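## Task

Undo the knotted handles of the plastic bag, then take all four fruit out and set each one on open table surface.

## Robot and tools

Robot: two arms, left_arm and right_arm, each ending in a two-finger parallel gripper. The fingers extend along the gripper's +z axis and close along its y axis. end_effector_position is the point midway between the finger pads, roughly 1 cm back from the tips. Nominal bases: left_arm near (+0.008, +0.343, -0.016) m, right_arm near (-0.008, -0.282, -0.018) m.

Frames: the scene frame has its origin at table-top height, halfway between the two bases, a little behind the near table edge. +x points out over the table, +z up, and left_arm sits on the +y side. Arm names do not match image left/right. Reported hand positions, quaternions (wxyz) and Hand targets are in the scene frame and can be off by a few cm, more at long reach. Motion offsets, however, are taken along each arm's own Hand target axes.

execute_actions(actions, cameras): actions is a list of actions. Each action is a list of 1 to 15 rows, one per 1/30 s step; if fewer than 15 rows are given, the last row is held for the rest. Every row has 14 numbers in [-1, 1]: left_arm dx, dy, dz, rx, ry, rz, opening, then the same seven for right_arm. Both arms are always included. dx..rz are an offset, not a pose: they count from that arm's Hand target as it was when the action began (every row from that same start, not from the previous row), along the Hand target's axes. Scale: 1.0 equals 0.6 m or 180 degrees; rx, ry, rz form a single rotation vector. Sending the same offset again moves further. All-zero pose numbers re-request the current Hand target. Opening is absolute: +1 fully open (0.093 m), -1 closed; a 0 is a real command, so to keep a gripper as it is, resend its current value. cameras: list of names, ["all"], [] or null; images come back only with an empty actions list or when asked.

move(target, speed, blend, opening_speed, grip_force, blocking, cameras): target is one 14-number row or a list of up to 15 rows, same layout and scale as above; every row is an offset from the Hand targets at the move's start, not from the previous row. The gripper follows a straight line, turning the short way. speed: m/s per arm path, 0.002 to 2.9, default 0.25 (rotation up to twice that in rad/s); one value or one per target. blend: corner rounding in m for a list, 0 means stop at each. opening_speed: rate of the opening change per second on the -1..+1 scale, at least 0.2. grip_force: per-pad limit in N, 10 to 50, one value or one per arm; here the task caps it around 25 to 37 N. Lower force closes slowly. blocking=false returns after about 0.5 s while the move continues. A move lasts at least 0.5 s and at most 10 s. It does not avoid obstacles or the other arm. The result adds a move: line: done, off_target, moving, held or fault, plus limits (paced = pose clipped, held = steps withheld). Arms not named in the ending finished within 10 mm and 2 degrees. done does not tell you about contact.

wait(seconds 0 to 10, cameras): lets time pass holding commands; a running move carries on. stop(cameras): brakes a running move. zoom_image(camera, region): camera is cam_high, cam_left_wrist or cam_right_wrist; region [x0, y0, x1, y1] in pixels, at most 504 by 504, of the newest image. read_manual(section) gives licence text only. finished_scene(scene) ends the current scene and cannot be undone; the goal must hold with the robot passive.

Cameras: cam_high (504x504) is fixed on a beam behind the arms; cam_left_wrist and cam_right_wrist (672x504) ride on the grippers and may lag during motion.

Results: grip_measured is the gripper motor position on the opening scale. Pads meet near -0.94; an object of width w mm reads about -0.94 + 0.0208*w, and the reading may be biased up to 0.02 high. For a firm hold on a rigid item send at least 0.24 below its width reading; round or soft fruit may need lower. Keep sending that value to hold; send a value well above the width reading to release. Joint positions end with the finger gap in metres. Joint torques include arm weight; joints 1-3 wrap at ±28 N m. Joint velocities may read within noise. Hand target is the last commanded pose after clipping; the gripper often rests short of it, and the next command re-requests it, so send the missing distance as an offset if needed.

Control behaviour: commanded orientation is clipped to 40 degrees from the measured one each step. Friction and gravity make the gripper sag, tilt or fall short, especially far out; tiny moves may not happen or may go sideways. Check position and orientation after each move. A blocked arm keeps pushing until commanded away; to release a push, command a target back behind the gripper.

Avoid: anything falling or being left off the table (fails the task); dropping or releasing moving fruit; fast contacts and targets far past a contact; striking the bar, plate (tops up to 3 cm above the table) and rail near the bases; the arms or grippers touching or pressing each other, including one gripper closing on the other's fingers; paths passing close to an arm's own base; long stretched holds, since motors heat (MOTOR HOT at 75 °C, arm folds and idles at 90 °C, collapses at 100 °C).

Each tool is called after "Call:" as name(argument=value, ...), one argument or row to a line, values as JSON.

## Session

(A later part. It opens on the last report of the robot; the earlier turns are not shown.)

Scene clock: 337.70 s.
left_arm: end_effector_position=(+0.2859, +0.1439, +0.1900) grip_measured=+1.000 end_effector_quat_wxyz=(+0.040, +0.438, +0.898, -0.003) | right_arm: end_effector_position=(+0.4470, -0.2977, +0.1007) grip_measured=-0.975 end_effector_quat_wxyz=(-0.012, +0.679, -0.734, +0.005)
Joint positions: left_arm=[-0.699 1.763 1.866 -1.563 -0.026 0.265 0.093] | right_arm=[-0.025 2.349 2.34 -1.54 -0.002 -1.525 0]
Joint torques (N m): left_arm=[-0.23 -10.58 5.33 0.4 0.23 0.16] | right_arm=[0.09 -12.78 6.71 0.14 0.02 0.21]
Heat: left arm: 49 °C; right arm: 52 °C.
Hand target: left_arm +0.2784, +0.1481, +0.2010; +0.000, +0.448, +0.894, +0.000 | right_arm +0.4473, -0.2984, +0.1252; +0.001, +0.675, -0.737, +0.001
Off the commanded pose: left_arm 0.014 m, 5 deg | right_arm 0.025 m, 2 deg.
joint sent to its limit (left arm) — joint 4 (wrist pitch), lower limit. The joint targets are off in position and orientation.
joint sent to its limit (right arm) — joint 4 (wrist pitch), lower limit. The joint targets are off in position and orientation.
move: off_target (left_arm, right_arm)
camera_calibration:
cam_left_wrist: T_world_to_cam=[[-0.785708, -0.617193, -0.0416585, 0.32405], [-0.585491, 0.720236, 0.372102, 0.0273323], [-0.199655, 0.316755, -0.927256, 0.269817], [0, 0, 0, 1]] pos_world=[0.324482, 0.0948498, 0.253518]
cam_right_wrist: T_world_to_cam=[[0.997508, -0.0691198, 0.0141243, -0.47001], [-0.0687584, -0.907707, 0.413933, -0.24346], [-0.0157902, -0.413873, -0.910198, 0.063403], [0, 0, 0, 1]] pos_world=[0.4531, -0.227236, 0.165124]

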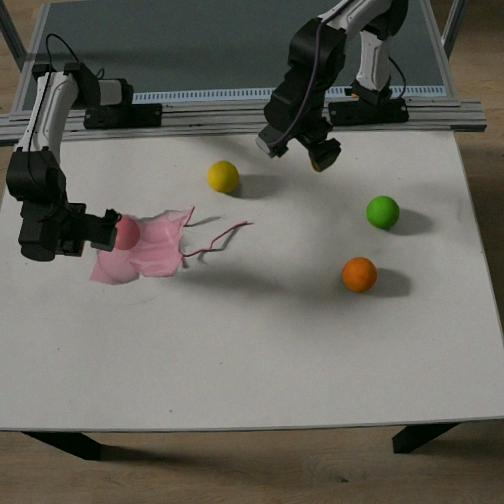

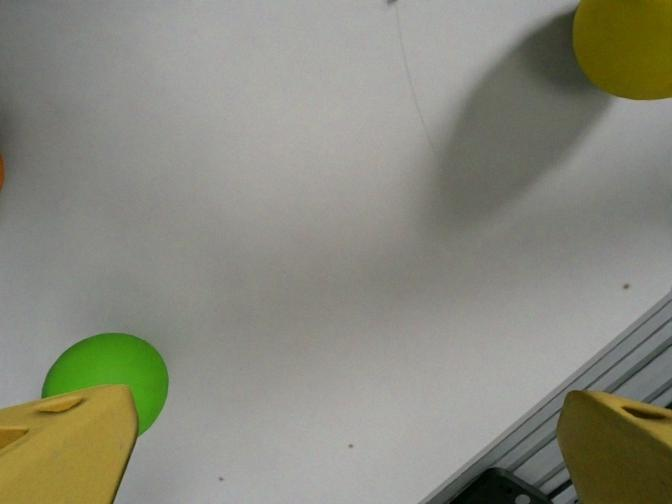

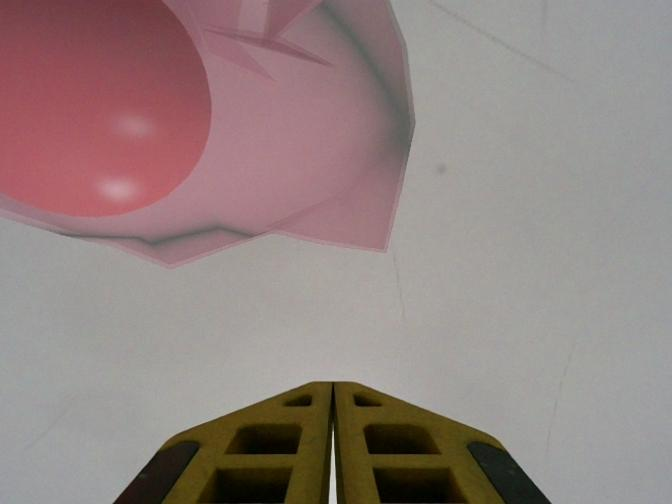

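Call:
move(
  target=[
    [0,0,0,0,0,0,1,-0.062,-0.015,0.04,0,0,0,0],
    [0,0,0,0,0,0,1,-0.062,-0.015,0.175,0,0,0,0],
    [0,0,0,0,0,0,1,-0.062,-0.015,0.175,0,0,0,-1],
    [0,0,0,0,0,0,1,-0.062,-0.015,0.0,0,0,0,-1],
  ],
  speed=[0.15,0.12,0.1,0.07],
  opening_speed=0.8,
  cameras=["all"],
)

Scene clock: 344.20 s.
left_arm: end_effector_position=(+0.2859, +0.1439, +0.1900) grip_measured=+1.000 end_effector_quat_wxyz=(+0.040, +0.438, +0.898, -0.003) | right_arm: end_effector_position=(+0.4594, -0.2614, +0.0919) grip_measured=-0.975 end_effector_quat_wxyz=(-0.016, +0.679, -0.734, +0.008)
Joint positions: left_arm=[-0.699 1.763 1.866 -1.563 -0.026 0.265 0.093] | right_arm=[0.054 2.409 2.409 -1.54 -0.002 -1.447 0]
Joint torques (N m): left_arm=[-0.14 -10.59 5.41 0.39 0.21 0.16] | right_arm=[0.13 -14.75 6.6 0.19 0.01 0.27]
Heat: left arm: 49 °C; right arm: 52 °C.
Hand target: left_arm +0.2784, +0.1481, +0.2010; +0.000, +0.448, +0.894, +0.000 | right_arm +0.4595, -0.2622, +0.1251; +0.001, +0.676, -0.737, +0.001
Off the commanded pose: left_arm 0.014 m, 5 deg | right_arm 0.033 m, 2 deg.
joint sent to its limit (left arm) — joint 4 (wrist pitch), lower limit. The joint targets are off in position and orientation.
joint sent to its limit (right arm) — joint 4 (wrist pitch), lower limit. The joint targets are off in position and orientation.
move: off_target (left_arm, right_arm)
camera_calibration:
cam_left_wrist: T_world_to_cam=[[-0.785708, -0.617193, -0.0416585, 0.32405], [-0.585491, 0.720236, 0.372102, 0.0273323], [-0.199655, 0.316755, -0.927256, 0.269817], [0, 0, 0, 1]] pos_world=[0.324482, 0.0948498, 0.253518]
cam_right_wrist: T_world_to_cam=[[0.997372, -0.0687077, 0.0229748, -0.480394], [-0.0720692, -0.908605, 0.411392, -0.204473], [-0.00739083, -0.411967, -0.911169, 0.0673717], [0, 0, 0, 1]] pos_world=[0.464893, -0.191037, 0.156543]

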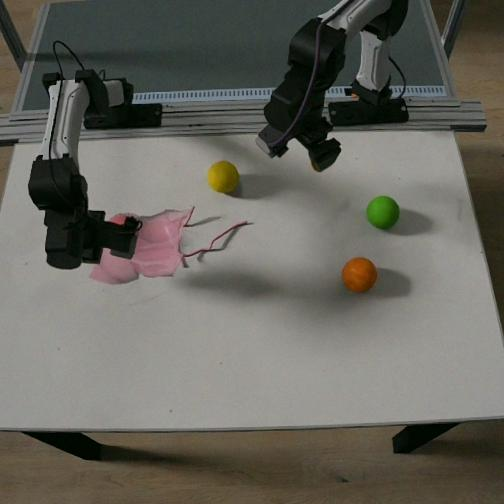

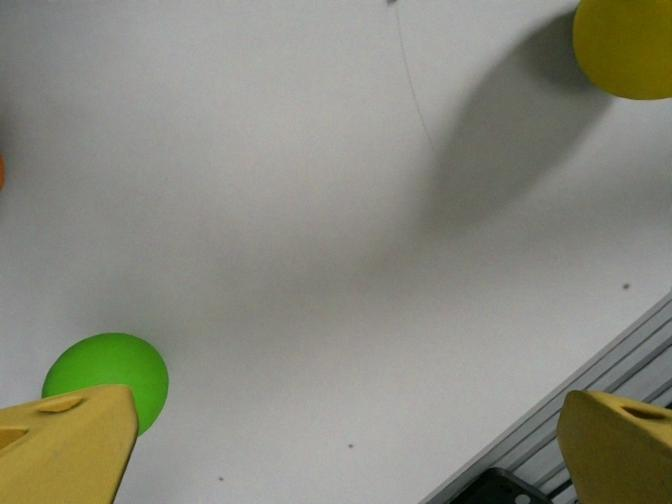

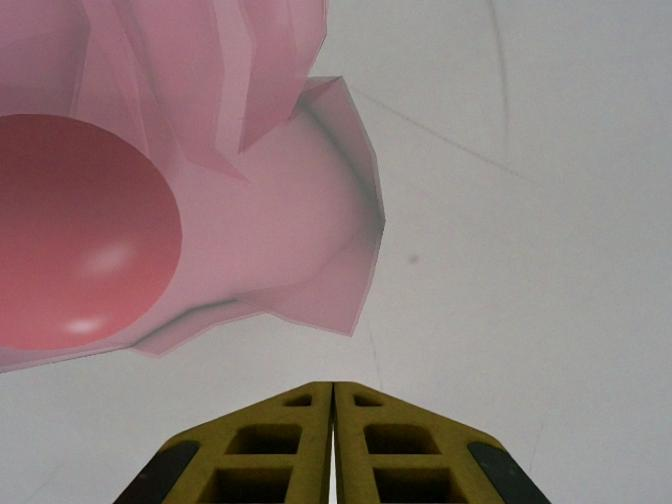

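Call:
move(
  target=[
    [0,0,0,0,0,0,1,-0.01,0.0,0.14,0,0,0,-0.1],
    [0,0,0,0,0,0,1,-0.01,0.0,0.192,0,0,0,-0.1],
    [0,0,0,0,0,0,1,-0.01,0.0,0.192,0,0,0,-1],
  ],
  speed=[0.15,0.04,0.1],
  opening_speed=0.6,
  cameras=["all"],
)

Call:
move(
  target=[0,0,0,0,0,0,1,0,0,-0.15,0,0,0,-1],
  speed=0.07,
  cameras=["all"],
)

Scene clock: 349.00 s.
left_arm: end_effector_position=(+0.2859, +0.1439, +0.1900) grip_measured=+1.000 end_effector_quat_wxyz=(+0.040, +0.438, +0.898, -0.003) | right_arm: end_effector_position=(+0.4596, -0.2594, +0.0176) grip_measured=-0.975 end_effector_quat_wxyz=(-0.006, +0.676, -0.737, -0.001)
Joint positions: left_arm=[-0.699 1.763 1.866 -1.563 -0.026 0.265 0.093] | right_arm=[0.057 2.407 2.11 -1.27 -0.002 -1.435 0]
Joint torques (N m): left_arm=[0.02 -10.59 5.27 0.37 0.21 0.16] | right_arm=[0.68 -9.09 4.44 0.43 0.04 0.21]
Heat: left arm: 48 °C; right arm: 52 °C.
Hand target: left_arm +0.2784, +0.1481, +0.2010; +0.000, +0.448, +0.894, +0.000 | right_arm +0.4600, -0.2565, +0.0099; -0.001, -0.675, +0.737, -0.001
Off the commanded pose: left_arm 0.014 m, 5 deg | right_arm 0.008 m, 1 deg.
joint sent to its limit (left arm) — joint 4 (wrist pitch), lower limit. The joint targets are off in position and orientation.
move: off_target (left_arm)
camera_calibration:
cam_left_wrist: T_world_to_cam=[[-0.785708, -0.617193, -0.0416585, 0.32405], [-0.585491, 0.720236, 0.372102, 0.0273323], [-0.199655, 0.316755, -0.927256, 0.269817], [0, 0, 0, 1]] pos_world=[0.324482, 0.0948498, 0.253518]
cam_right_wrist: T_world_to_cam=[[0.99703, -0.0769061, -0.00399333, -0.480239], [-0.0683461, -0.907569, 0.414304, -0.173642], [-0.0354867, -0.412801, -0.91013, 0.0132565], [0, 0, 0, 1]] pos_world=[0.467415, -0.189053, 0.0820879]

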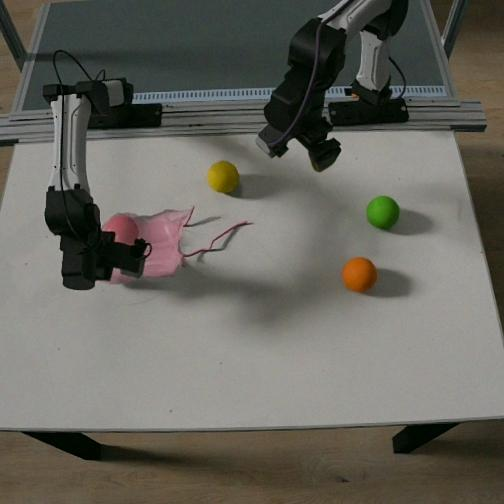

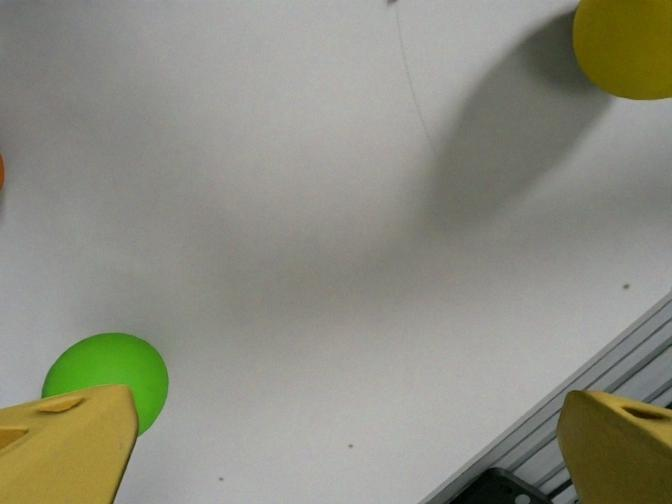

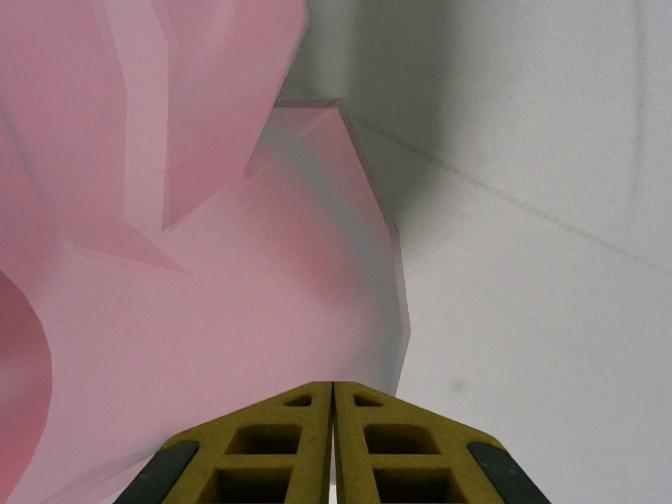

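Scene clock: 350.83 s.
left_arm: end_effector_position=(+0.2859, +0.1439, +0.1900) grip_measured=+1.000 end_effector_quat_wxyz=(+0.040, +0.438, +0.898, -0.003) | right_arm: end_effector_position=(+0.4601, -0.2598, +0.0869) grip_measured=-0.975 end_effector_quat_wxyz=(-0.013, +0.675, -0.737, +0.005)
Joint positions: left_arm=[-0.699 1.763 1.866 -1.563 -0.026 0.265 0.093] | right_arm=[0.057 2.422 2.414 -1.54 -0.002 -1.435 0]
Joint torques (N m): left_arm=[-0.17 -10.71 5.3 0.35 0.19 0.17] | right_arm=[0.81 -11.58 6.41 0.15 -0.03 0.28]
Heat: left arm: 48 °C; right arm: 53 °C.
Hand target: left_arm +0.2784, +0.1481, +0.2010; +0.000, +0.448, +0.894, +0.000 | right_arm +0.4601, -0.2563, +0.0999; -0.001, -0.676, +0.737, -0.001
Off the commanded pose: left_arm 0.014 m, 5 deg | right_arm 0.014 m, 2 deg.
joint sent to its limit (left arm) — joint 4 (wrist pitch), lower limit. The joint targets are off in position and orientation.
joint sent to its limit (right arm) — joint 4 (wrist pitch), lower limit. The joint targets are off in position, not in orientation.
move: off_target (left_arm, right_arm)
camera_calibration:
cam_left_wrist: T_world_to_cam=[[-0.785708, -0.617193, -0.0416585, 0.32405], [-0.585491, 0.720236, 0.372102, 0.0273323], [-0.199655, 0.316755, -0.927256, 0.269817], [0, 0, 0, 1]] pos_world=[0.324482, 0.0948498, 0.253518]
cam_right_wrist: T_world_to_cam=[[0.996871, -0.0777908, 0.0140634, -0.482226], [-0.0766621, -0.907905, 0.412107, -0.198847], [-0.0192899, -0.411895, -0.911027, 0.0689296], [0, 0, 0, 1]] pos_world=[0.466803, -0.189655, 0.151525]

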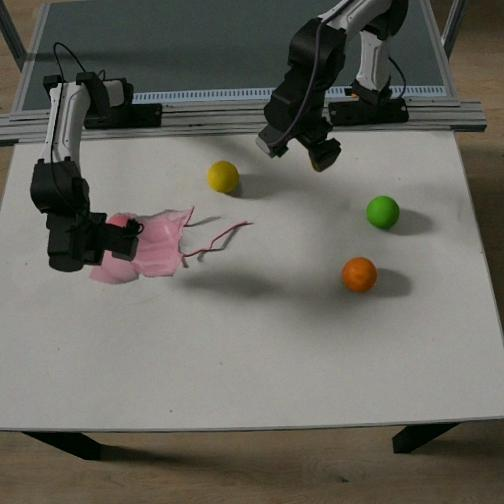

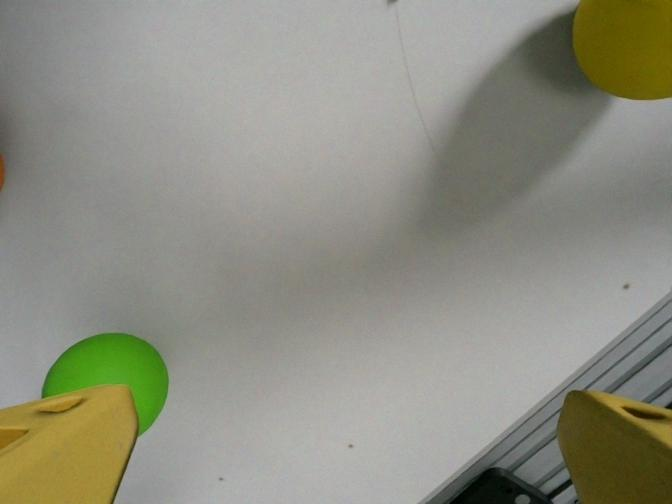

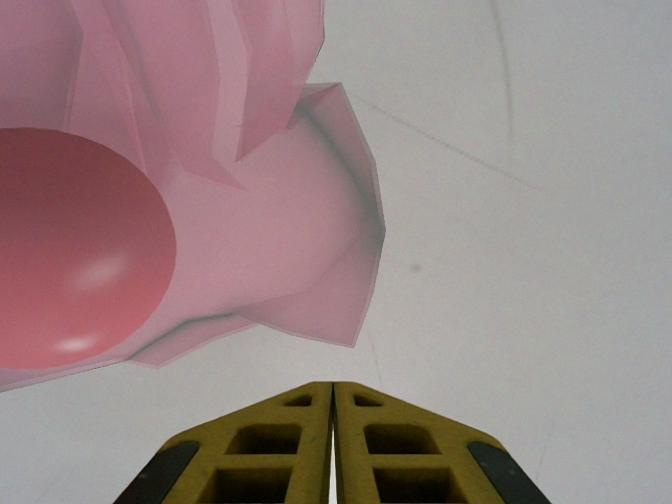

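Call:
move(
  target=[
    [0,0,0,0,0,0,1,0.062,0.14,-0.02,0,0,0,0.3],
    [0,0,0,0,0,0,1,0.062,0.14,0.125,0,0,0,0.3],
    [0,0,0,0,0,0,1,0.062,0.14,0.125,0,0,0,-1],
    [0,0,0,0,0,0,1,0.08,0.14,0,0,0,0,-1],
  ],
  speed=[0.15,0.1,0.1,0.07],
  opening_speed=0.8,
  cameras=["all"],
)

Scene clock: 357.97 s.
left_arm: end_effector_position=(+0.2859, +0.1439, +0.1900) grip_measured=+1.000 end_effector_quat_wxyz=(+0.040, +0.438, +0.898, -0.003) | right_arm: end_effector_position=(+0.3688, -0.2938, +0.0758) grip_measured=-0.948 end_effector_quat_wxyz=(-0.017, -0.671, +0.741, +0.023)
Joint positions: left_arm=[-0.699 1.763 1.866 -1.563 -0.026 0.265 0.093] | right_arm=[-0.021 2.045 1.75 -1.336 -0.002 -1.503 0]
Joint torques (N m): left_arm=[-0.09 -10.59 5.31 0.39 0.23 0.16] | right_arm=[-0.44 -11.74 6.8 -0.02 0.03 0]
Heat: left arm: 48 °C; right arm: 53 °C.
Hand target: left_arm +0.2784, +0.1481, +0.2010; +0.000, +0.448, +0.894, +0.000 | right_arm +0.3721, -0.2967, +0.1001; -0.001, -0.676, +0.737, -0.001
Off the commanded pose: left_arm 0.014 m, 5 deg | right_arm 0.025 m, 3 deg.
joint sent to its limit (left arm) — joint 4 (wrist pitch), lower limit. The joint targets are off in position and orientation.
move: off_target (left_arm, right_arm)
camera_calibration:
cam_left_wrist: T_world_to_cam=[[-0.785708, -0.617193, -0.0416585, 0.32405], [-0.585491, 0.720236, 0.372102, 0.0273323], [-0.199655, 0.316755, -0.927256, 0.269817], [0, 0, 0, 1]] pos_world=[0.324482, 0.0948498, 0.253518]
cam_right_wrist: T_world_to_cam=[[0.993838, -0.0873434, -0.0682414, -0.389214], [-0.051125, -0.90749, 0.416951, -0.241706], [-0.0983463, -0.410893, -0.906364, 0.0721984], [0, 0, 0, 1]] pos_world=[0.381559, -0.223675, 0.139657]

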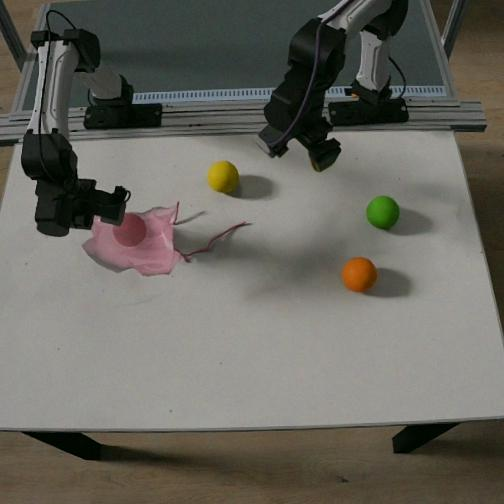

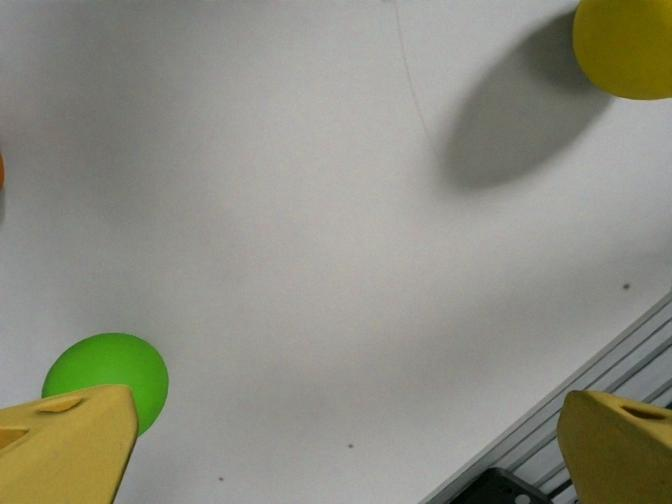

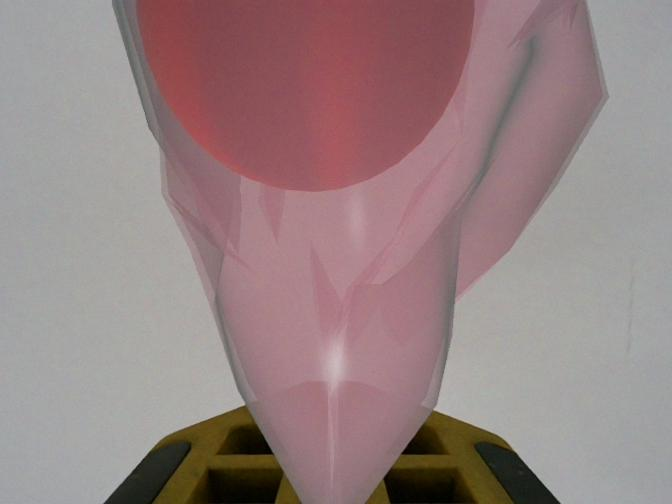

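Great solid grip of the middle of the bottom. Lift; move slightly +y too so mouth drags beneath.

Call:
move(
  target=[0,0,0,0,0,0,1,0,0,-0.25,0,0,0,-1],
  speed=0.06,
  cameras=["cam_high","cam_right_wrist"],
)

Call:
move(
  target=[0,0,0,0,0,0,1,-0.05,0,-0.13,0,0,0,-1],
  speed=0.06,
  cameras=["cam_high","cam_right_wrist"],
)

Scene clock: 361.23 s.
left_arm: end_effector_position=(+0.2859, +0.1439, +0.1900) grip_measured=+1.000 end_effector_quat_wxyz=(+0.040, +0.438, +0.898, -0.003) | right_arm: end_effector_position=(+0.3793, -0.2953, +0.2293) grip_measured=-0.948 end_effector_quat_wxyz=(+0.100, -0.665, +0.735, -0.089)
Joint positions: left_arm=[-0.699 1.763 1.866 -1.563 -0.026 0.265 0.093] | right_arm=[-0.021 1.882 2.116 -1.54 -0.002 -1.503 0]
Joint torques (N m): left_arm=[-0.2 -10.55 5.22 0.38 0.2 0.17] | right_arm=[-0.16 -9.7 6.2 0.68 -0.03 0.07]
Heat: left arm: 48 °C; right arm: 53 °C.
Hand target: left_arm +0.2784, +0.1481, +0.2010; +0.000, +0.448, +0.894, +0.000 | right_arm +0.3723, -0.2964, +0.2501; -0.001, -0.676, +0.737, -0.001
Off the commanded pose: left_arm 0.014 m, 5 deg | right_arm 0.022 m, 15 deg.
joint sent to its limit (left arm) — joint 4 (wrist pitch), lower limit. The joint targets are off in position and orientation.
joint sent to its limit (right arm) — joint 4 (wrist pitch), lower limit. The joint targets are off in position and orientation.
move: off_target (left_arm, right_arm)
camera_calibration:
cam_right_wrist: T_world_to_cam=[[0.963252, -0.0889885, 0.25343, -0.45182], [-0.185252, -0.903307, 0.386935, -0.247539], [0.194492, -0.419664, -0.886597, 0.0934994], [0, 0, 0, 1]] pos_world=[0.371175, -0.224572, 0.293182]
Images, in order (width x height): cam_high 504x504, cam_right_wrist 672x504.

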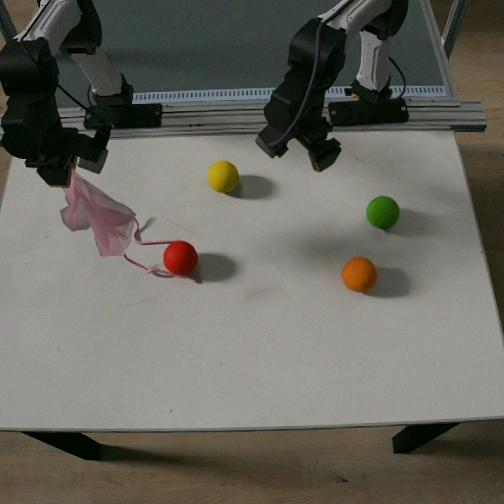

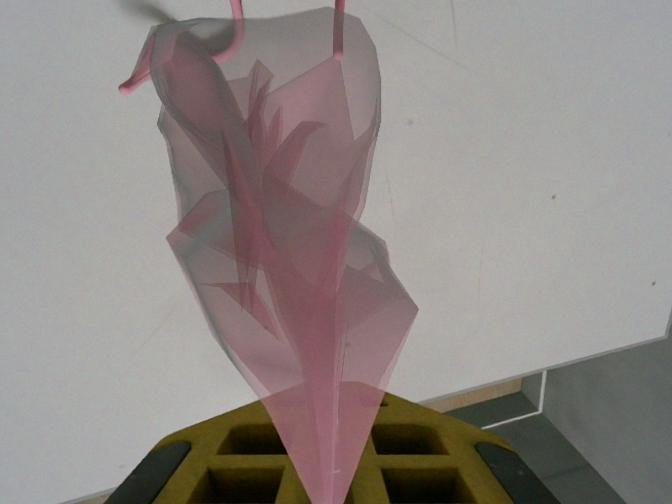

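Scene clock: 364.43 s.
left_arm: end_effector_position=(+0.2859, +0.1439, +0.1900) grip_measured=+1.000 end_effector_quat_wxyz=(+0.040, +0.438, +0.898, -0.003) | right_arm: end_effector_position=(+0.3864, -0.2675, +0.3077) grip_measured=-0.948 end_effector_quat_wxyz=(-0.198, +0.655, -0.711, +0.162)
Joint positions: left_arm=[-0.699 1.763 1.866 -1.563 -0.026 0.265 0.093] | right_arm=[0.051 1.832 2.314 -1.54 -0.002 -1.448 0]
Joint torques (N m): left_arm=[-0.2 -10.56 5.29 0.38 0.19 0.13] | right_arm=[0.72 -9.18 6.08 1.29 0.02 0.27]
Heat: left arm: 48 °C; right arm: 53 °C.
Hand target: left_arm +0.2784, +0.1481, +0.2010; +0.000, +0.448, +0.894, +0.000 | right_arm +0.3750, -0.2663, +0.3280; +0.001, +0.675, -0.737, +0.001
Off the commanded pose: left_arm 0.014 m, 5 deg | right_arm 0.023 m, 30 deg.
joint sent to its limit (left arm) — joint 4 (wrist pitch), lower limit. The joint targets are off in position and orientation.
joint sent to its limit (right arm) — joint 4 (wrist pitch), lower limit. The joint targets are off in position and orientation.
move: off_target (left_arm, right_arm)
camera_calibration:
cam_right_wrist: T_world_to_cam=[[0.873242, -0.079336, 0.480784, -0.508728], [-0.254806, -0.91536, 0.311754, -0.204762], [0.415357, -0.394743, -0.819546, 0.0740227], [0, 0, 0, 1]] pos_world=[0.361323, -0.198572, 0.369089]
Images, in order (width x height): cam_high 504x504, cam_right_wrist 672x504.

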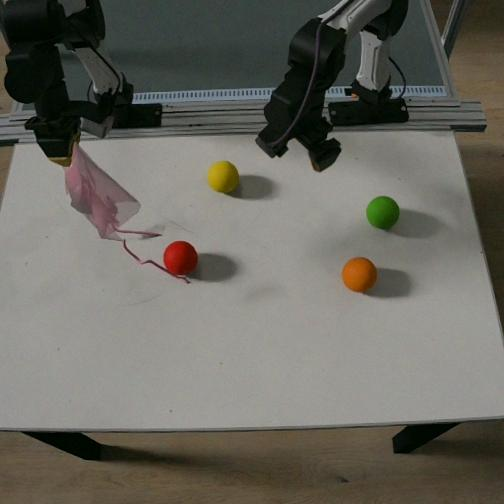

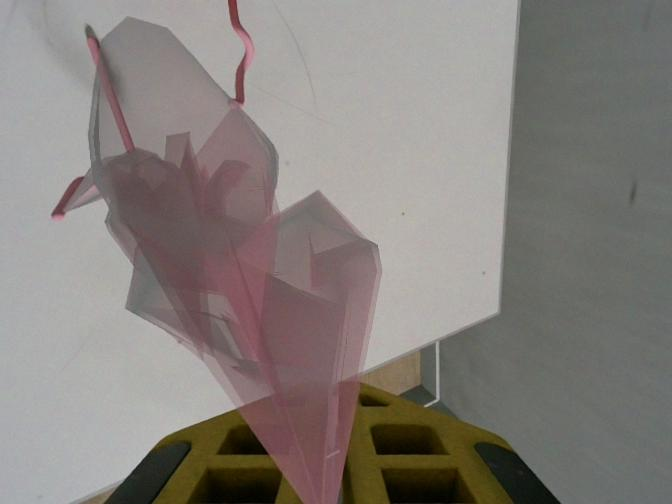

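Call:
move(
  target=[
    [0,0,0,0,0,0,1,0.13,0.0,0,0,0,0,-1],
    [0,0,0,0,0,0,1,0.13,0,0.46,0,0,0,-1],
    [0,0,0,0,0,0,1,0.13,0,0.46,0,0,0,0.2],
    [0,0,0,0,0,0,1,0.13,0,0.2,0,0,0,0.2],
  ],
  speed=0.12,
  opening_speed=0.8,
  cameras=["all"],
)

Call:
zoom_image(
  camera="cam_high",
  region=[40, 150, 260, 310],
)

Scene clock: 374.23 s.
left_arm: end_effector_position=(+0.2859, +0.1439, +0.1900) grip_measured=+1.000 end_effector_quat_wxyz=(+0.040, +0.438, +0.898, -0.003) | right_arm: end_effector_position=(+0.3731, -0.3439, +0.1904) grip_measured=+0.197 end_effector_quat_wxyz=(+0.051, -0.670, +0.739, -0.055)
Joint positions: left_arm=[-0.699 1.763 1.866 -1.563 -0.026 0.265 0.093] | right_arm=[-0.149 1.939 2.053 -1.539 -0.002 -1.631 0.055]
Joint torques (N m): left_arm=[-0.08 -10.62 5.35 0.38 0.22 0.16] | right_arm=[-0.03 -9.73 6.28 0.43 0 0.07]
Heat: left arm: 48 °C; right arm: 52 °C.
Hand target: left_arm +0.2784, +0.1481, +0.2010; +0.000, +0.448, +0.894, +0.000 | right_arm +0.3680, -0.3443, +0.2082; -0.001, -0.676, +0.737, -0.001
Off the commanded pose: left_arm 0.014 m, 5 deg | right_arm 0.018 m, 9 deg.
joint sent to its limit (left arm) — joint 4 (wrist pitch), lower limit. The joint targets are off in position and orientation.
joint sent to its limit (right arm) — joint 4 (wrist pitch), lower limit. The joint targets are off in position and orientation.
move: off_target (left_arm, right_arm)
camera_calibration:
cam_left_wrist: T_world_to_cam=[[-0.785708, -0.617193, -0.0416585, 0.32405], [-0.585491, 0.720236, 0.372102, 0.0273323], [-0.199655, 0.316755, -0.927256, 0.269817], [0, 0, 0, 1]] pos_world=[0.324482, 0.0948498, 0.253518]
cam_right_wrist: T_world_to_cam=[[0.986619, -0.0867426, 0.138052, -0.426378], [-0.137586, -0.897263, 0.41951, -0.299503], [0.08748, -0.43289, -0.897192, 0.0772972], [0, 0, 0, 1]] pos_world=[0.372703, -0.272257, 0.253857]

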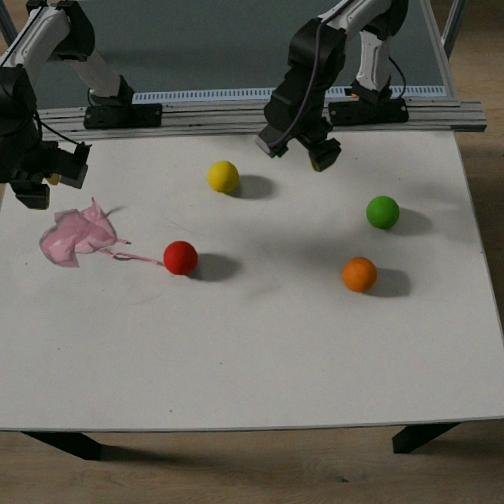

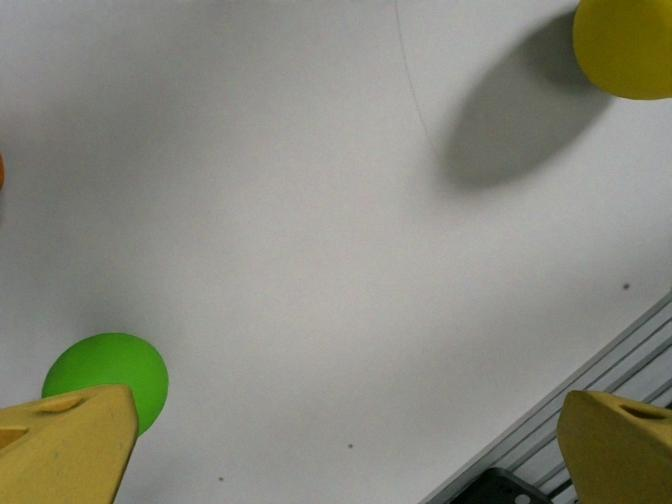

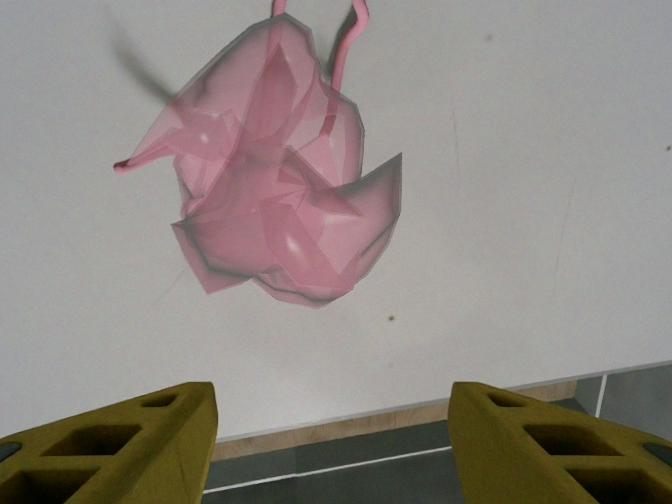

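Scaled by 2.291 from the camera's 504x504 image, which has a finer 720x720 frame.

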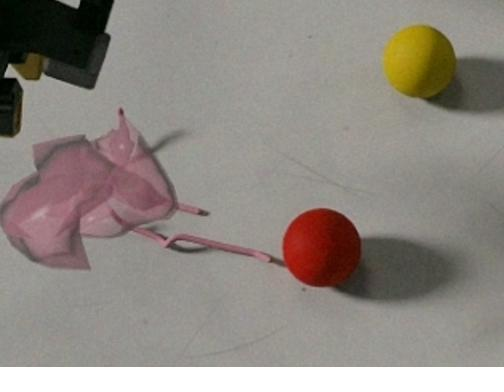

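Call:
finished_scene(
  scene=2,
)

The scene is finished: the task was done.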